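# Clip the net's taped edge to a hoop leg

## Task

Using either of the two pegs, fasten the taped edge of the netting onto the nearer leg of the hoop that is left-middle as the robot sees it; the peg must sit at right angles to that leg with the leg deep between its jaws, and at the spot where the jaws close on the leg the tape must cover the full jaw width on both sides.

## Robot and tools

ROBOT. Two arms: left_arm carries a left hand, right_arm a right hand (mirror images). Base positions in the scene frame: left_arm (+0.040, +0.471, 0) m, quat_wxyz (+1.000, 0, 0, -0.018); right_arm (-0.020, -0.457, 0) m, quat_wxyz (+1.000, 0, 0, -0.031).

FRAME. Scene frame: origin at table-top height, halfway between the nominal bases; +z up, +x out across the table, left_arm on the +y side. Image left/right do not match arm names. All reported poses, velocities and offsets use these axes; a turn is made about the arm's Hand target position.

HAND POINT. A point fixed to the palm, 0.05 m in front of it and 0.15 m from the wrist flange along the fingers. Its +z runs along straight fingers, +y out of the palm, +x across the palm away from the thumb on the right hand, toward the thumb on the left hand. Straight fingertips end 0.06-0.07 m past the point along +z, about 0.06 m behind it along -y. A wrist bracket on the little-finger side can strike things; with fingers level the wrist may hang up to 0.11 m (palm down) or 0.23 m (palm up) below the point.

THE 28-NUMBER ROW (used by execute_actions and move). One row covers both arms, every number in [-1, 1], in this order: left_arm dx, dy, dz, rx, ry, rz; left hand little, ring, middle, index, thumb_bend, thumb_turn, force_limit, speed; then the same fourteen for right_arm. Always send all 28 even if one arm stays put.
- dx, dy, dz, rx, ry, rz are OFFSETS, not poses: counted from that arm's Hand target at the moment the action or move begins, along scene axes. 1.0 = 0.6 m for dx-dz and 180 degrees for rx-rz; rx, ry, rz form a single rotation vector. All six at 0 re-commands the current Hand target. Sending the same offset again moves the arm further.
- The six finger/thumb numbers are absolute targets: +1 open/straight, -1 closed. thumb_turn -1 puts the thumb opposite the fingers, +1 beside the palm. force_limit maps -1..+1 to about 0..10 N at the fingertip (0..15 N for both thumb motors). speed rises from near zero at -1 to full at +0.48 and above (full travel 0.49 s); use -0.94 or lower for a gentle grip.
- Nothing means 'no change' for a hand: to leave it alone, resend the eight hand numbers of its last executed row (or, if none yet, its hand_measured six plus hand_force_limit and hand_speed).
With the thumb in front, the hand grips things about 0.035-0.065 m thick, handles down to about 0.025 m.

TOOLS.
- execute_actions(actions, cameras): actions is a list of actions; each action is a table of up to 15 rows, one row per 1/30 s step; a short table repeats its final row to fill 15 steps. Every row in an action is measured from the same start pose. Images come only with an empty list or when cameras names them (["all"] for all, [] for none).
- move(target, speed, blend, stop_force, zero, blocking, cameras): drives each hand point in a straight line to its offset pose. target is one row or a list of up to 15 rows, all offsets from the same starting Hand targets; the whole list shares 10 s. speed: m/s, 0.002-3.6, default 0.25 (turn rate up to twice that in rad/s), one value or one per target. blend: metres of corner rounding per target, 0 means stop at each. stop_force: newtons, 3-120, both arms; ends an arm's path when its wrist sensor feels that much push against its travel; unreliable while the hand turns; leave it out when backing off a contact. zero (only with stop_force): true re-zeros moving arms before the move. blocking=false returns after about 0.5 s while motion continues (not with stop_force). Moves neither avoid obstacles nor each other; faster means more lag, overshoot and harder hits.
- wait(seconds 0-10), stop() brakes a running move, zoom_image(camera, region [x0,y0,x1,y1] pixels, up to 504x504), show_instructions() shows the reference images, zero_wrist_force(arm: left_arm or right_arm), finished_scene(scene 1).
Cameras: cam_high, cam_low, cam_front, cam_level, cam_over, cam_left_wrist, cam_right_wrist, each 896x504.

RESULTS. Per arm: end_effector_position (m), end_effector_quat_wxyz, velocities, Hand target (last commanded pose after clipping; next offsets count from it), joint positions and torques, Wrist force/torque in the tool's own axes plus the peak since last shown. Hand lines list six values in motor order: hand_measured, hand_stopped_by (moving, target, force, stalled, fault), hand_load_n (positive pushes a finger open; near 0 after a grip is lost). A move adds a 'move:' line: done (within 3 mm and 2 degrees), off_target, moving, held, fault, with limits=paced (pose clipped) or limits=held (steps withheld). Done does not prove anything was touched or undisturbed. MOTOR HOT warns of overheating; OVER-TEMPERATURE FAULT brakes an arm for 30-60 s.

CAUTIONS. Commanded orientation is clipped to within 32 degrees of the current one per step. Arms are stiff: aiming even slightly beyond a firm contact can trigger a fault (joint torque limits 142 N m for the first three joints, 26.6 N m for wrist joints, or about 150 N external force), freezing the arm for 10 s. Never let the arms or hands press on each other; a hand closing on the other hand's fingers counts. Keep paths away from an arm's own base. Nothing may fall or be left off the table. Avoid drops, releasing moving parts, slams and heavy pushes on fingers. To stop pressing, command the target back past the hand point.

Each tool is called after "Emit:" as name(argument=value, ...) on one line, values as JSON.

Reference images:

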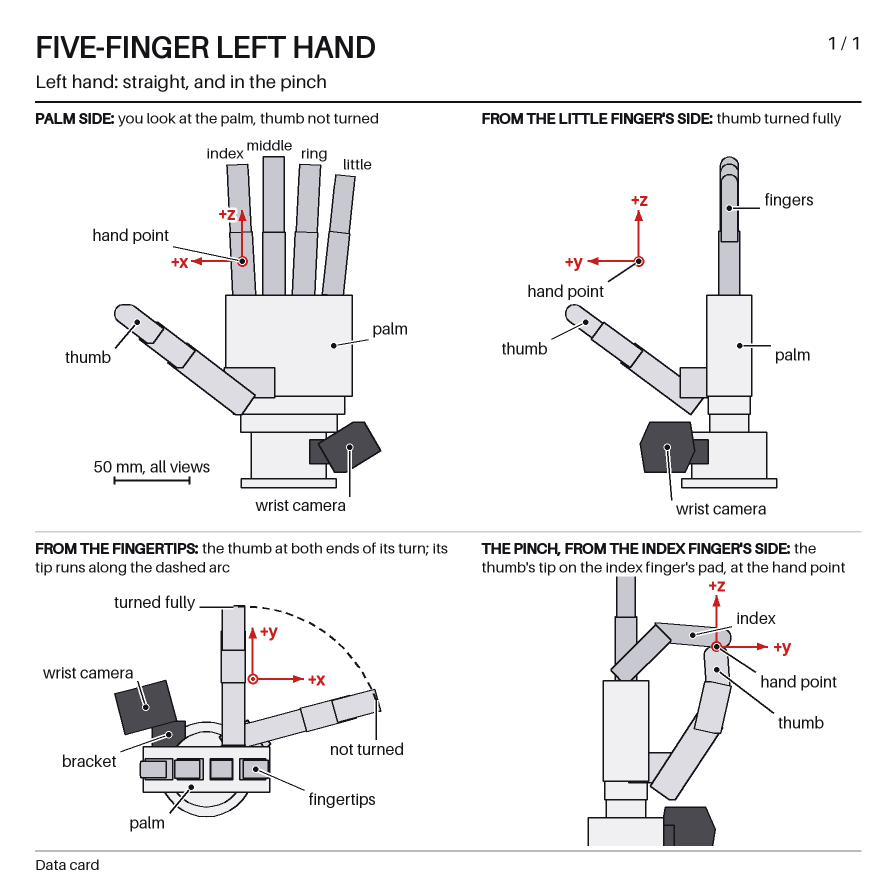

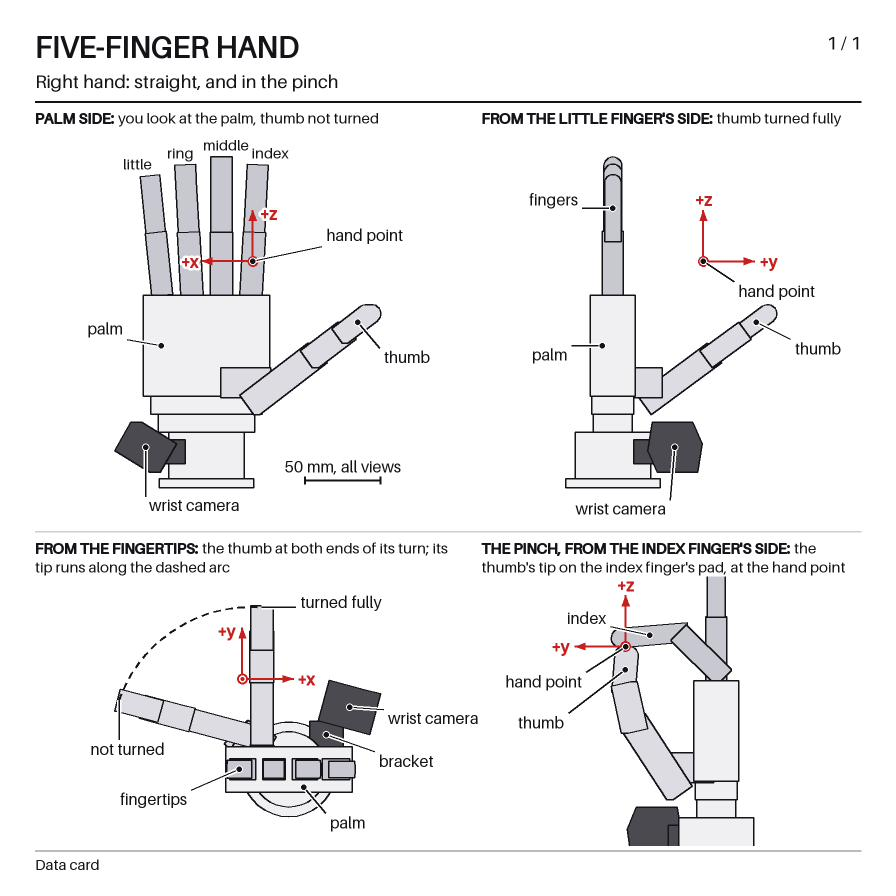

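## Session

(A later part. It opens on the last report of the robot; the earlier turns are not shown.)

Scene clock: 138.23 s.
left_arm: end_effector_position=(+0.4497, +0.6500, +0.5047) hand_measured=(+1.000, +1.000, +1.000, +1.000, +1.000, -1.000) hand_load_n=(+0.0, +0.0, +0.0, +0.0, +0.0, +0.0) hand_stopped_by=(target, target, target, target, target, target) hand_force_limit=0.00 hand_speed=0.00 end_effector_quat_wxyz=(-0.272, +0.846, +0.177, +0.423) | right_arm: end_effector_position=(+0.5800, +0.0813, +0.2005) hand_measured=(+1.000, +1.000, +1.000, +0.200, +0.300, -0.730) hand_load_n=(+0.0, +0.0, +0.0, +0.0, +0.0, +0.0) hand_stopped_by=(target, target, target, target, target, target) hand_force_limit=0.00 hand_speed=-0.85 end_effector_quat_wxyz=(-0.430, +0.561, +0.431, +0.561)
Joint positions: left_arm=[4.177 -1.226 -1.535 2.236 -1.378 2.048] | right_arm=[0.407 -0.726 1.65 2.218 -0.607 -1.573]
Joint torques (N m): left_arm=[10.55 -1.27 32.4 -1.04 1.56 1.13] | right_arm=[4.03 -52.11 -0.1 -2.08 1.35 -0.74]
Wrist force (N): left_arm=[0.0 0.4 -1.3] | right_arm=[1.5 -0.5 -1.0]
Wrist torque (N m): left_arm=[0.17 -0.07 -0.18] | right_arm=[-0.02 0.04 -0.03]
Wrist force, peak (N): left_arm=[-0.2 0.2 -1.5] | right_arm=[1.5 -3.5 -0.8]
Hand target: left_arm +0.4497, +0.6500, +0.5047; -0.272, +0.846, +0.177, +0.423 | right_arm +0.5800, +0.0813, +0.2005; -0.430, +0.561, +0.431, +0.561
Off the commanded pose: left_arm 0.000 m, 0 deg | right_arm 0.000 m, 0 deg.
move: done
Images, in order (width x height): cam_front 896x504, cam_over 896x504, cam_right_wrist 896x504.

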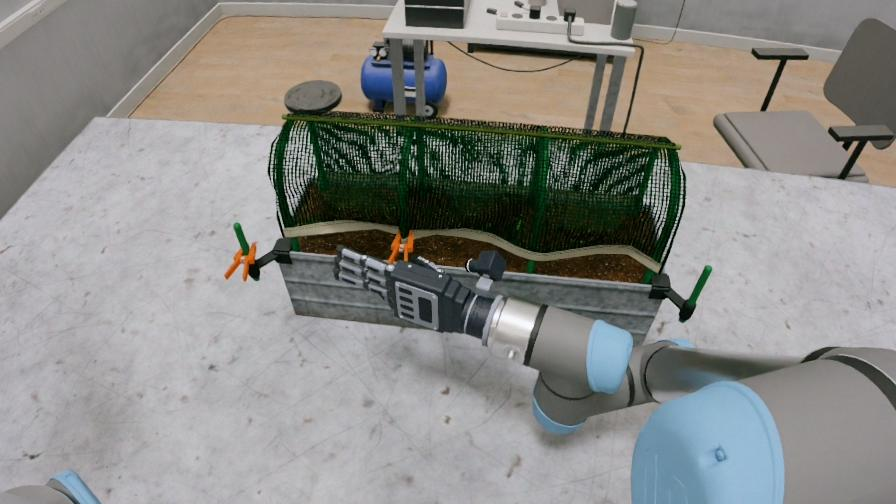

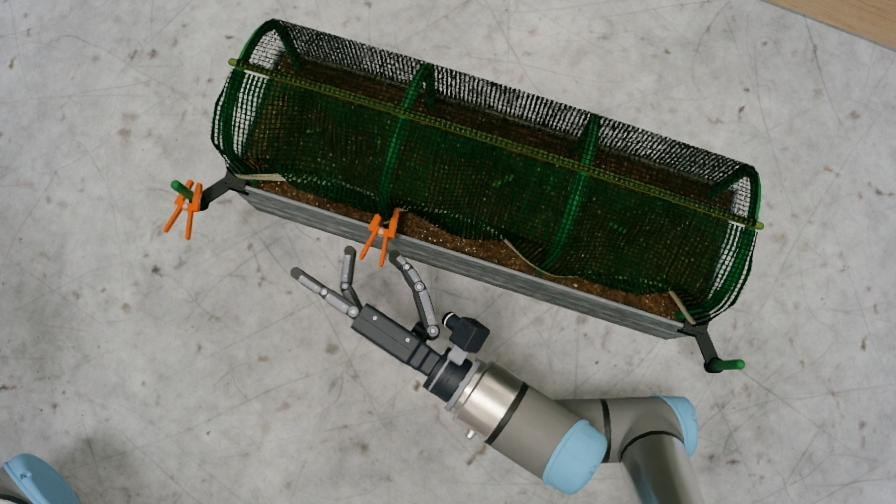

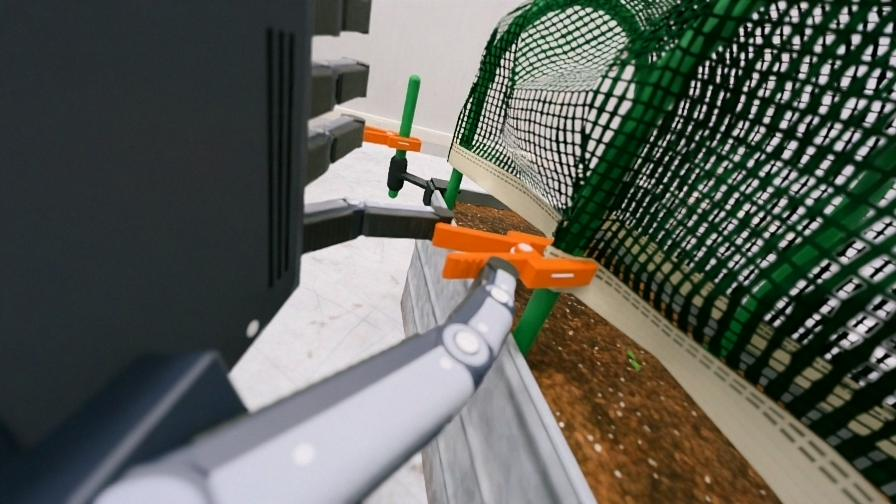

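Emit:
move(target=[[0,0,0,0,0,0,1,1,1,1,1,-1,0,0,0,0,0,0,0,0,1,1,1,0.5,0.6,-0.73,0.0,-0.5],[0,0,0,0,0,0,1,1,1,1,1,-1,0,0,-0.2,0,0,0,0,0,1,1,1,0.5,0.6,-0.73,0.0,-0.5],[0,0,0,0,0,0,1,1,1,1,1,-1,0,0,-0.25,-0.3,0.1,0,0,0,1,1,1,0.5,0.6,-0.73,0.0,-0.5]], speed=[0.1,0.08,0.2], cameras=["all"])

Scene clock: 143.07 s.
left_arm: end_effector_position=(+0.4497, +0.6500, +0.5047) hand_measured=(+1.000, +1.000, +1.000, +1.000, +1.000, -1.000) hand_load_n=(+0.0, +0.0, +0.0, +0.0, +0.0, +0.0) hand_stopped_by=(target, target, target, target, target, target) hand_force_limit=0.00 hand_speed=0.00 end_effector_quat_wxyz=(-0.272, +0.846, +0.177, +0.423) | right_arm: end_effector_position=(+0.4301, -0.0986, +0.2604) hand_measured=(+1.000, +1.000, +1.000, +0.500, +0.600, -0.730) hand_load_n=(+0.0, +0.0, +0.0, +0.0, +0.0, +0.0) hand_stopped_by=(target, target, target, target, target, target) hand_force_limit=0.00 hand_speed=-0.50 end_effector_quat_wxyz=(-0.430, +0.561, +0.431, +0.562)
Joint positions: left_arm=[4.177 -1.226 -1.535 2.236 -1.378 2.048] | right_arm=[0.061 -1.157 2.32 1.979 -0.261 -1.574]
Joint torques (N m): left_arm=[10.53 0.08 31.09 -1.11 1.52 1.18] | right_arm=[-4.72 -34.2 5.37 1.04 1.9 -1.01]
Wrist force (N): left_arm=[-0.1 0.3 -1.2] | right_arm=[1.3 0.1 -0.8]
Wrist torque (N m): left_arm=[0.15 -0.06 -0.18] | right_arm=[0.05 0.03 0.12]
Wrist force, peak (N): left_arm=[-0.1 0.5 -1.5] | right_arm=[1.4 0.0 -2.1]
Hand target: left_arm +0.4497, +0.6500, +0.5047; -0.272, +0.846, +0.177, +0.423 | right_arm +0.4300, -0.0987, +0.2605; -0.430, +0.561, +0.431, +0.561
Off the commanded pose: left_arm 0.000 m, 0 deg | right_arm 0.000 m, 0 deg.
move: done

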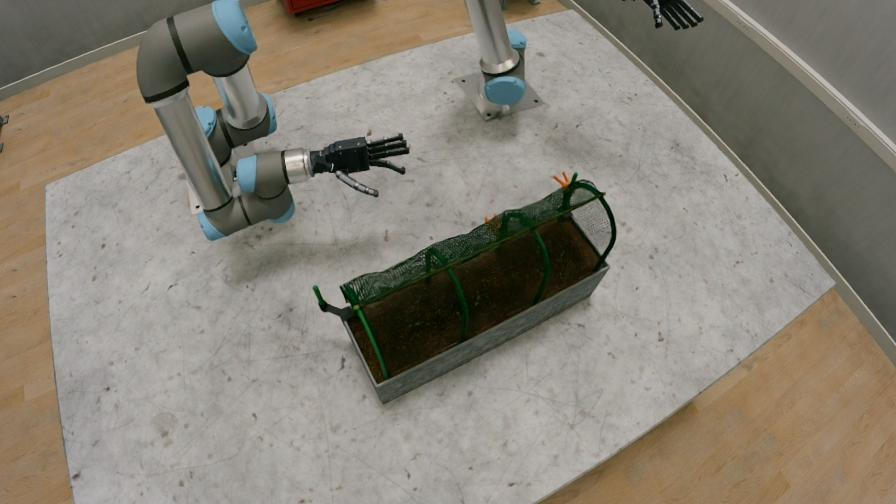

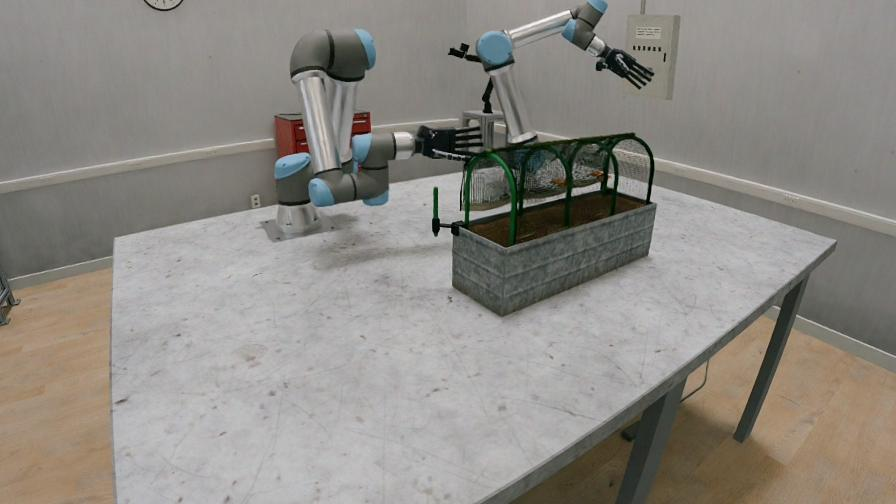

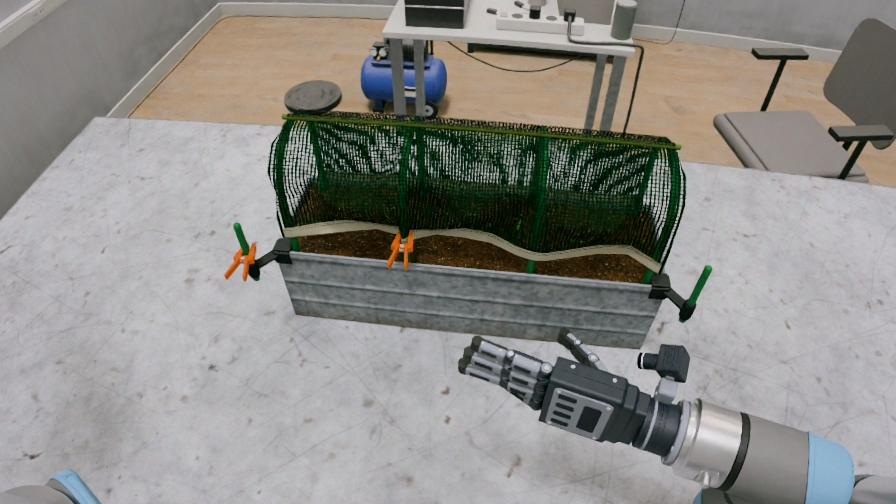

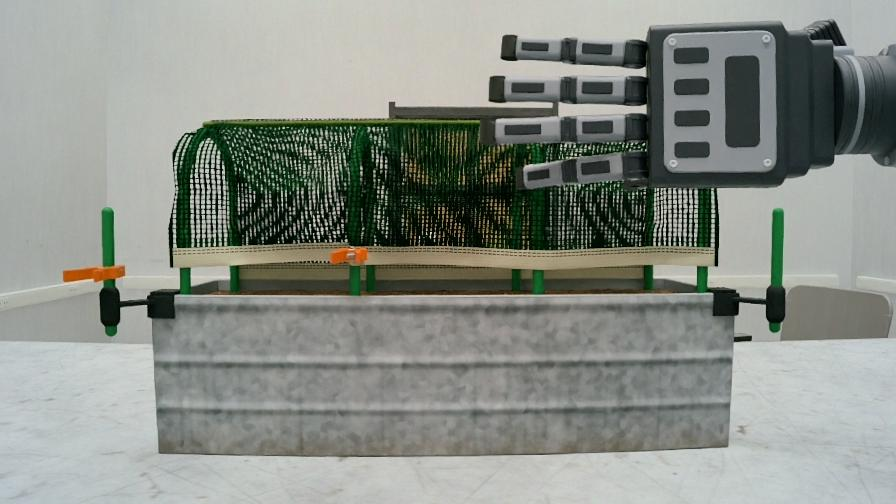

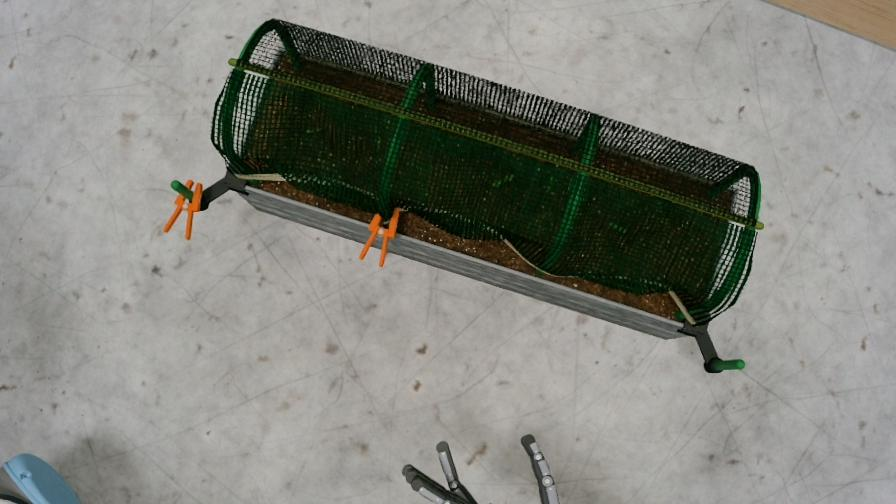

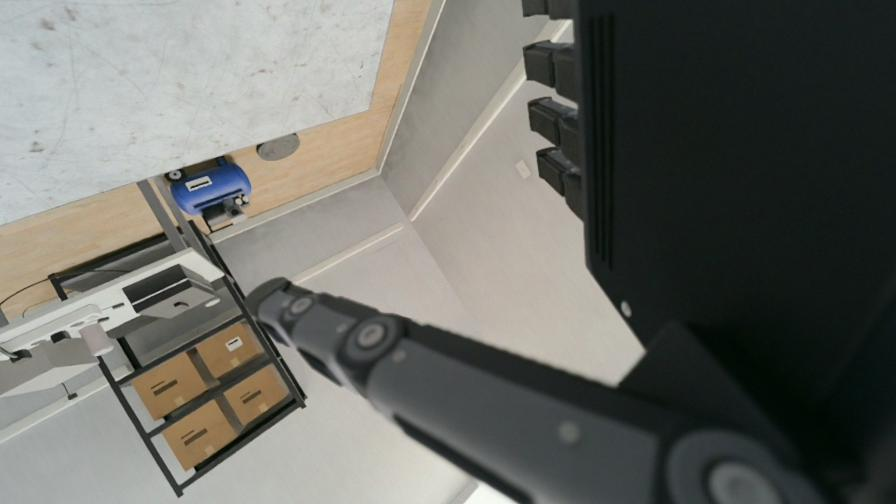

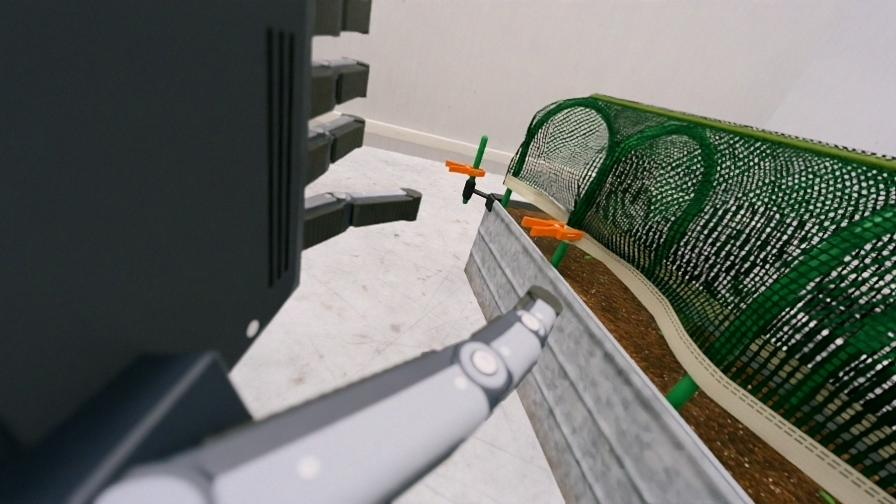

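Emit:
zoom_image(camera="cam_level", region=[300, 220, 410, 290])

Emit:
zoom_image(camera="cam_over", region=[330, 180, 450, 280])

Emit:
zoom_image(camera="cam_front", region=[350, 210, 470, 280])

Emit:
zoom_image(camera="cam_right_wrist", region=[500, 190, 620, 280])

Scaled by 4.582 from the camera's 896x504 image, which has a finer 1280x720 frame.

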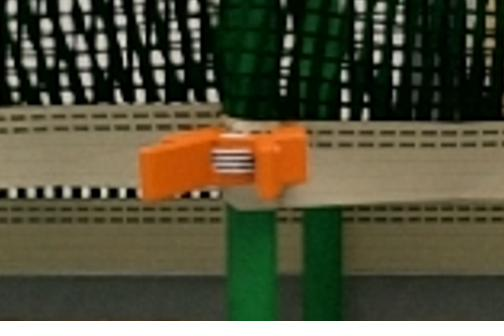

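Scaled by 4.200 from the camera's 896x504 image, which has a finer 1280x720 frame.

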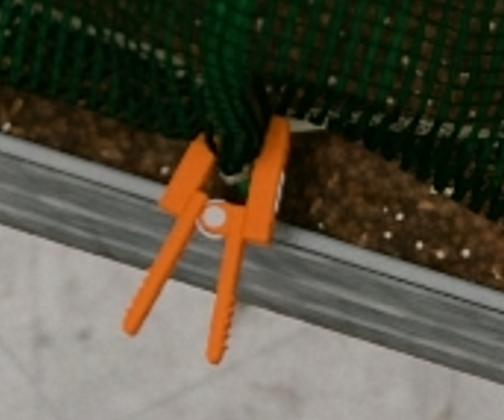

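Scaled by 4.200 from the camera's 896x504 image, which has a finer 1280x720 frame.

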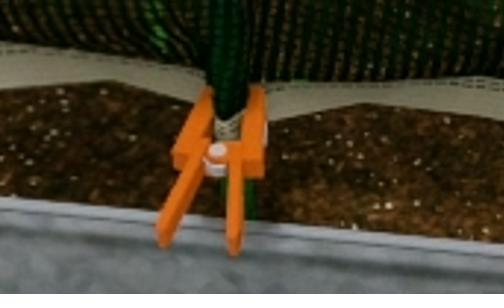

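Scaled by 4.200 from the camera's 896x504 image, which has a finer 1280x720 frame.

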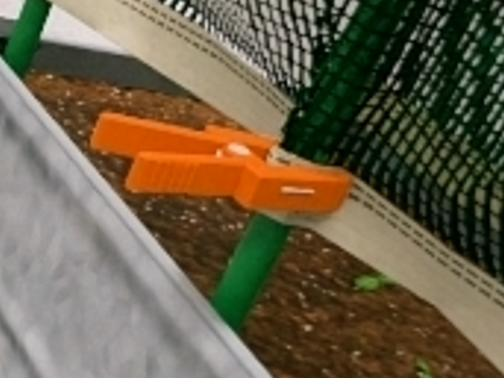

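Emit:
zoom_image(camera="cam_level", region=[325, 235, 375, 275])

Emit:
zoom_image(camera="cam_right_wrist", region=[535, 205, 595, 255])

Emit:
zoom_image(camera="cam_over", region=[365, 195, 415, 245])

Emit:
zoom_image(camera="cam_low", region=[530, 160, 620, 210])

Emit:
zoom_image(camera="cam_high", region=[460, 190, 540, 250])

Scaled by 10.080 from the camera's 896x504 image, which has a finer 1280x720 frame.

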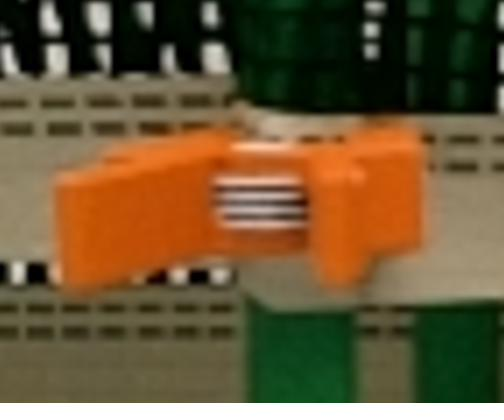

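Scaled by 8.400 from the camera's 896x504 image, which has a finer 1280x720 frame.

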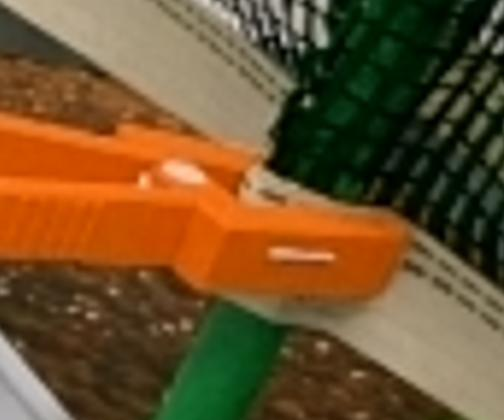

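Scaled by 10.080 from the camera's 896x504 image, which has a finer 1280x720 frame.

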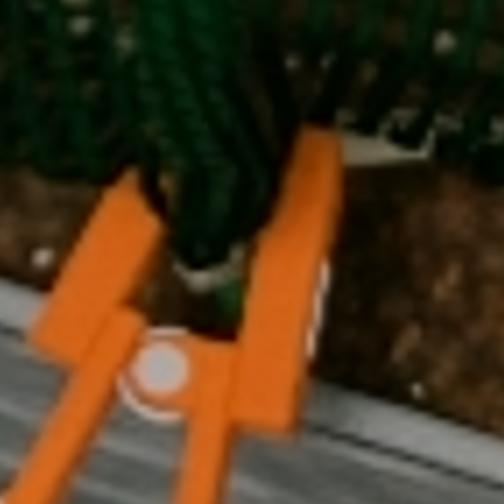

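Scaled by 5.600 from the camera's 896x504 image, which has a finer 1280x720 frame.

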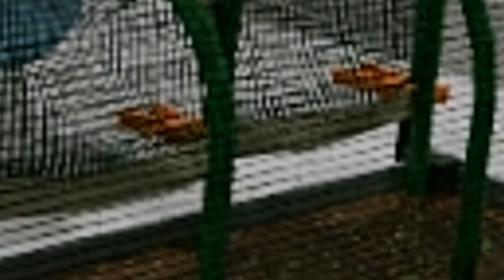

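Scaled by 6.300 from the camera's 896x504 image, which has a finer 1280x720 frame.

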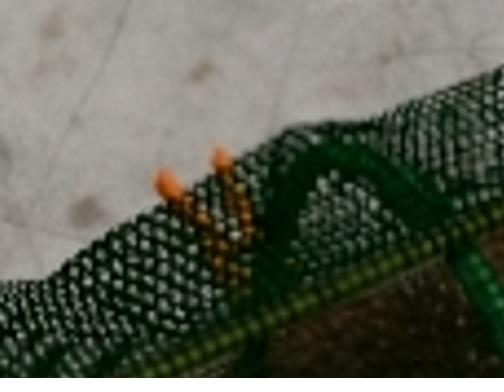

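Emit:
zoom_image(camera="cam_level", region=[325, 248, 361, 268])

Emit:
zoom_image(camera="cam_front", region=[385, 222, 421, 252])

Scaled by 14.000 from the camera's 896x504 image, which has a finer 1280x720 frame.

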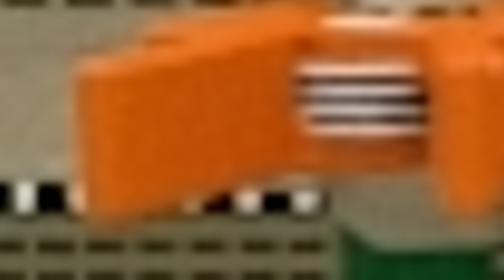

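Scaled by 14.000 from the camera's 896x504 image, which has a finer 1280x720 frame.

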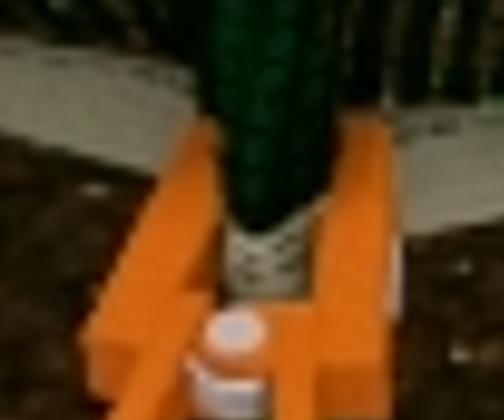

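Emit:
finished_scene(scene=1)

The scene is finished: the task was done.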